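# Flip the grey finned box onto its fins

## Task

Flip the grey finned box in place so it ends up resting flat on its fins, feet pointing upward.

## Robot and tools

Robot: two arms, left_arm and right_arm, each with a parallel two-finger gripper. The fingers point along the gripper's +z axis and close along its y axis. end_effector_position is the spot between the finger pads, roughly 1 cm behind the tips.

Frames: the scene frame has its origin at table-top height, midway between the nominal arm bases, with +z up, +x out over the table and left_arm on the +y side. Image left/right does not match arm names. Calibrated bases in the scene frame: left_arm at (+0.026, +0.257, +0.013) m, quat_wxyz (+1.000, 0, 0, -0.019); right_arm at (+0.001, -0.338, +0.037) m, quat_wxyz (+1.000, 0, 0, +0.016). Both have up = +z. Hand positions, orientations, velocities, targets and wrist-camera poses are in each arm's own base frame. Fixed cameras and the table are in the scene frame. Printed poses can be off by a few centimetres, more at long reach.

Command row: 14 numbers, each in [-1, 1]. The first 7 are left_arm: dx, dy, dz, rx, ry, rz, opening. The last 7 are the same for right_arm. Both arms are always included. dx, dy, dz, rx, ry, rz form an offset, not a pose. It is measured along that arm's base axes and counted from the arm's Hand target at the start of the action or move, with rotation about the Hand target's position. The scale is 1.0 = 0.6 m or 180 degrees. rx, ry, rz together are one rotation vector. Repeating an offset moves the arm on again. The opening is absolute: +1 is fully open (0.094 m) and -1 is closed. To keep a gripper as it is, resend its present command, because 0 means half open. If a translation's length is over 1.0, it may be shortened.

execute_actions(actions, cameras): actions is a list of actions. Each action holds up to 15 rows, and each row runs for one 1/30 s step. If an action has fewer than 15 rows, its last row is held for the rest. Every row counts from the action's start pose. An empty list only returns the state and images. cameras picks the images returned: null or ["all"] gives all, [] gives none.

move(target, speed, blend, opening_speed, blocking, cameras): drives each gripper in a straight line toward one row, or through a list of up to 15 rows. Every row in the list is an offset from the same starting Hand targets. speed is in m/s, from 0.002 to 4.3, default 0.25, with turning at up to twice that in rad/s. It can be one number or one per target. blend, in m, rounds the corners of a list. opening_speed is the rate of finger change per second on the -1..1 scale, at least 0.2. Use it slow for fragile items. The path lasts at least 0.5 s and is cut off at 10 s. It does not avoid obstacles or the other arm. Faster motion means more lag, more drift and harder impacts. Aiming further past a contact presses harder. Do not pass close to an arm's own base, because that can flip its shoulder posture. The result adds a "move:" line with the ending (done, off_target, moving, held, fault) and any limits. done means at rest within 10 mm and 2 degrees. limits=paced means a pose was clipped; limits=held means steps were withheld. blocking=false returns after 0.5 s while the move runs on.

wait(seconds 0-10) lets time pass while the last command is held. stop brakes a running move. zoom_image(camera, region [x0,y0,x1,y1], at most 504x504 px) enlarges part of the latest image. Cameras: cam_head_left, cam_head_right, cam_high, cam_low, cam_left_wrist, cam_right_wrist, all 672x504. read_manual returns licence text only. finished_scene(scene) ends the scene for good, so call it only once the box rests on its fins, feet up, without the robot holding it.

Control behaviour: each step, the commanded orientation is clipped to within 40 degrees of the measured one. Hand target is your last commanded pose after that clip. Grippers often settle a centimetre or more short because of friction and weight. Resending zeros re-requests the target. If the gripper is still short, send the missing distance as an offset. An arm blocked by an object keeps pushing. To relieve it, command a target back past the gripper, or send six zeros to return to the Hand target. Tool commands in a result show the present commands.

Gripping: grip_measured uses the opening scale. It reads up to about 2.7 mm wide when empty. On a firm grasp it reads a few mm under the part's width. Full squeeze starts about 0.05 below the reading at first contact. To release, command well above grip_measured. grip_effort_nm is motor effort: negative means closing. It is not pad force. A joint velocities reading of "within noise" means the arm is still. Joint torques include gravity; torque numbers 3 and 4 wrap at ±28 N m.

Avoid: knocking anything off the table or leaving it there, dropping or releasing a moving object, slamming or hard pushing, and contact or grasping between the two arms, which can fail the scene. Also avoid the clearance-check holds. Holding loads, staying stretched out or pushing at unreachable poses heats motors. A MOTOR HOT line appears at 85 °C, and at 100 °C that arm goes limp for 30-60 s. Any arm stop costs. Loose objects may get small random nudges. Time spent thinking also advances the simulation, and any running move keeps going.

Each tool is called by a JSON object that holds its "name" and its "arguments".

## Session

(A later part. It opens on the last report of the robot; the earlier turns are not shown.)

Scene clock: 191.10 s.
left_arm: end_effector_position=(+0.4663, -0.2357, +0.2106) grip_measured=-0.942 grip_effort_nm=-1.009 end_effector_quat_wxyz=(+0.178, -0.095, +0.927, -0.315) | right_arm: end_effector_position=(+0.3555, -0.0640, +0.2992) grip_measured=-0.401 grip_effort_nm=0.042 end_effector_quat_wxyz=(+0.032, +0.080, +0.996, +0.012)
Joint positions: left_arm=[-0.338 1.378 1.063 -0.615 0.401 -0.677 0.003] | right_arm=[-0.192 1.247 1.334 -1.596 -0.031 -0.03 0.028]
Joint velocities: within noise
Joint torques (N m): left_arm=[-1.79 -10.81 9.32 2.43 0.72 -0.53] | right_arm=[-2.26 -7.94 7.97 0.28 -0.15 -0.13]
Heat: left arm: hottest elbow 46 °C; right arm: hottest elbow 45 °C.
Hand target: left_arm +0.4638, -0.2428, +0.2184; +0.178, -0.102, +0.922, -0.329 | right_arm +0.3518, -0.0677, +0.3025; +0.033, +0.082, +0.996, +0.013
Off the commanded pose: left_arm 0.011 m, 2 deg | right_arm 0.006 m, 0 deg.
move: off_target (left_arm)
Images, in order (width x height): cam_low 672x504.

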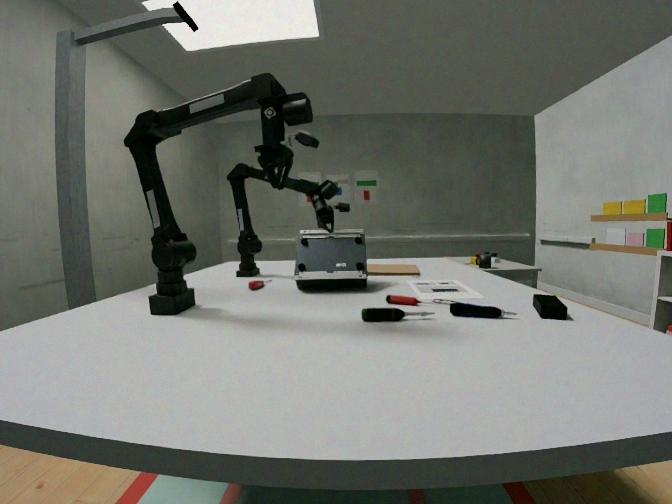

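{"name": "move", "arguments": {"target": [[-0.0083,0.0909,-0.036,-0.083,-0.0075,0,-1,0,0,0,0,0,0,-0.4],[-0.0155,0.1693,-0.095,-0.1661,-0.0151,0,-1,0,0,0,0,0,0,-0.4],[-0.0201,0.2194,-0.155,-0.2324,-0.0212,0,-1,0,0,0,0,0,0,-0.4],[-0.0224,0.2453,-0.206,-0.2767,-0.0252,0,-1,0,0,0,0,0,0,-0.4],[-0.0224,0.2453,-0.231,-0.2767,-0.0252,0,-1,0,0,0,0,0,0,-0.4]], "speed": 0.08, "blend": 0.02, "cameras": ["cam_low","cam_head_left"]}}

{"name": "zoom_image", "arguments": {"camera": "cam_low", "region": [280, 230, 400, 310]}}

Scene clock: 208.93 s.
left_arm: end_effector_position=(+0.4457, -0.0996, +0.0881) grip_measured=-0.944 grip_effort_nm=-1.013 end_effector_quat_wxyz=(+0.158, -0.139, +0.693, -0.689) | right_arm: end_effector_position=(+0.3555, -0.0640, +0.2992) grip_measured=-0.401 grip_effort_nm=0.046 end_effector_quat_wxyz=(+0.032, +0.080, +0.996, +0.012)
Joint positions: left_arm=[0.152 1.932 0.588 1.342 1.3 -1.542 0.003] | right_arm=[-0.192 1.247 1.334 -1.596 -0.031 -0.03 0.028]
Joint velocities: within noise
Joint torques (N m): left_arm=[-0.21 -9 4.18 2.39 -0.28 -0.32] | right_arm=[-1.32 -8.41 8.03 0.34 -0.19 -0.14]
Heat: left arm: hottest elbow 45 °C; right arm: hottest elbow 45 °C.
Hand target: left_arm +0.4504, -0.0957, +0.0800; +0.154, -0.155, +0.690, -0.690 | right_arm +0.3518, -0.0677, +0.3025; +0.033, +0.082, +0.996, +0.013
Off the commanded pose: left_arm 0.010 m, 2 deg | right_arm 0.006 m, 0 deg.
move: done; blend cut to 0.0075 m at target 4
Images, in order (width x height): cam_head_left 672x504, cam_low 672x504.

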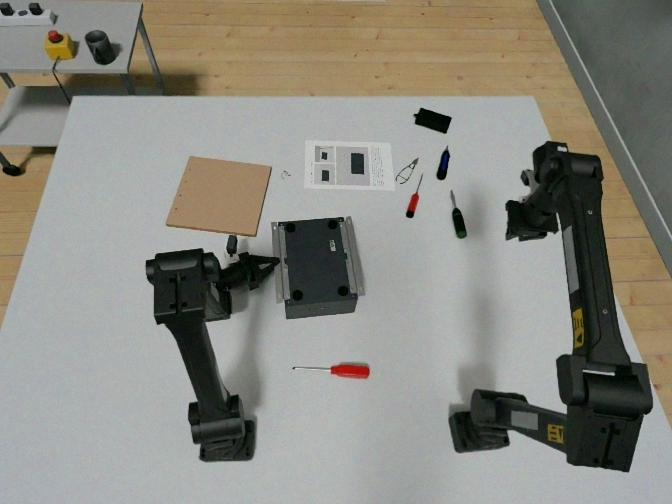

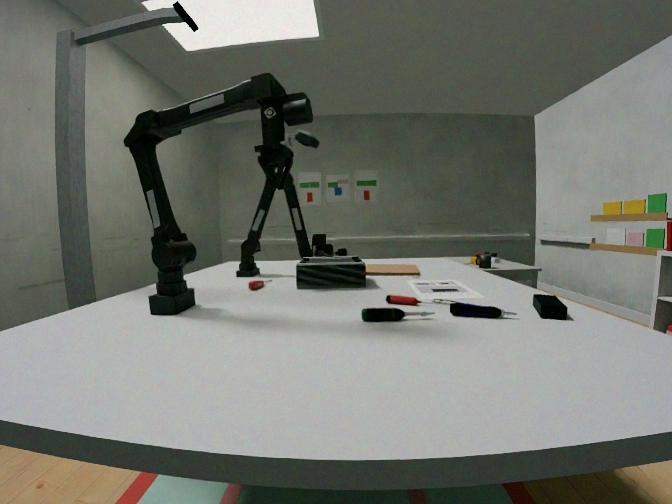

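Scaled by 4.200.

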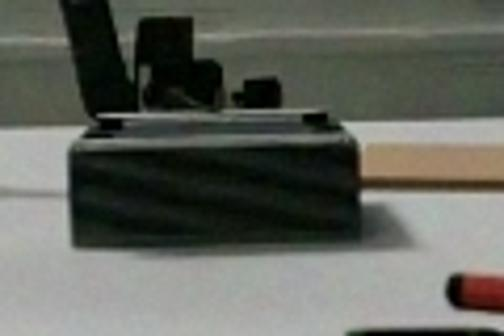

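Release and retreat (gripper direction ≈ (.42,-.9)).

{"name": "move", "arguments": {"target": [[0,0,0.008,0,0,0,-0.5,0,0,0,0,0,0,-0.4],[-0.08,0.18,0.013,0,0,0,-0.5,0,0,0,0,0,0,-0.4]], "speed": 0.1, "opening_speed": 0.4, "cameras": ["cam_low","cam_head_left"]}}

{"name": "zoom_image", "arguments": {"camera": "cam_low", "region": [280, 230, 400, 310]}}

Scene clock: 219.37 s.
left_arm: end_effector_position=(+0.4041, +0.0094, +0.0828) grip_measured=-0.503 grip_effort_nm=0.164 end_effector_quat_wxyz=(+0.158, -0.178, +0.684, -0.689) | right_arm: end_effector_position=(+0.3555, -0.0640, +0.2992) grip_measured=-0.401 grip_effort_nm=0.042 end_effector_quat_wxyz=(+0.032, +0.080, +0.996, +0.012)
Joint positions: left_arm=[0.464 1.928 0.544 1.343 1.554 -1.559 0.023] | right_arm=[-0.192 1.247 1.334 -1.596 -0.031 -0.03 0.028]
Joint velocities: within noise
Joint torques (N m): left_arm=[-0.09 -11.58 2.59 2.15 0.2 0] | right_arm=[-1.9 -8.12 8.05 0.42 -0.16 -0.1]
Heat: left arm: hottest elbow 44 °C; right arm: hottest elbow 44 °C.
Hand target: left_arm +0.4023, +0.0123, +0.0877; +0.153, -0.155, +0.690, -0.690 | right_arm +0.3518, -0.0677, +0.3025; +0.033, +0.082, +0.996, +0.013
Off the commanded pose: left_arm 0.006 m, 3 deg | right_arm 0.006 m, 0 deg.
joint sent to its limit (left arm) — joint 5 (wrist yaw), upper limit. The joint targets are off in orientation, not in position.
move: off_target (left_arm)
Images, in order (width x height): cam_head_left 672x504, cam_low 672x504.

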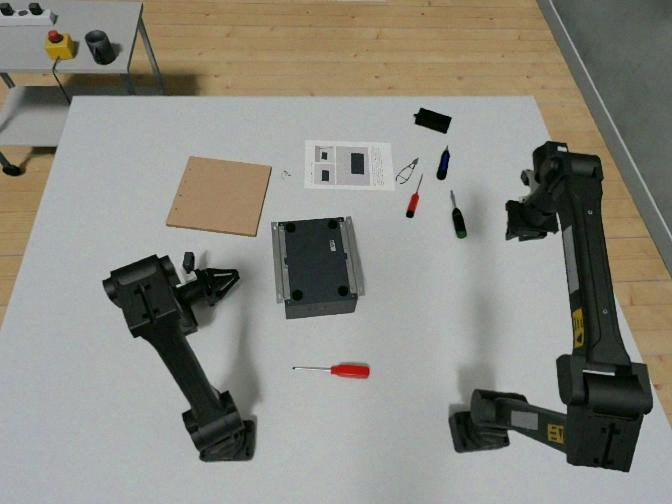

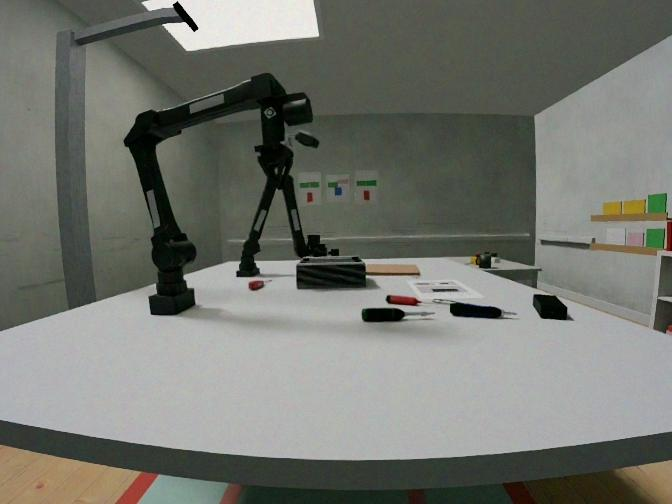

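Scaled by 4.200.

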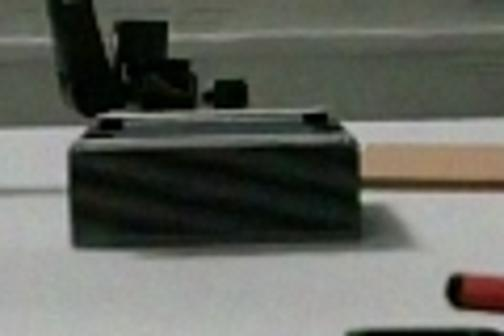

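{"name": "finished_scene", "arguments": {"scene": 2}}

The scene is finished: the task was done.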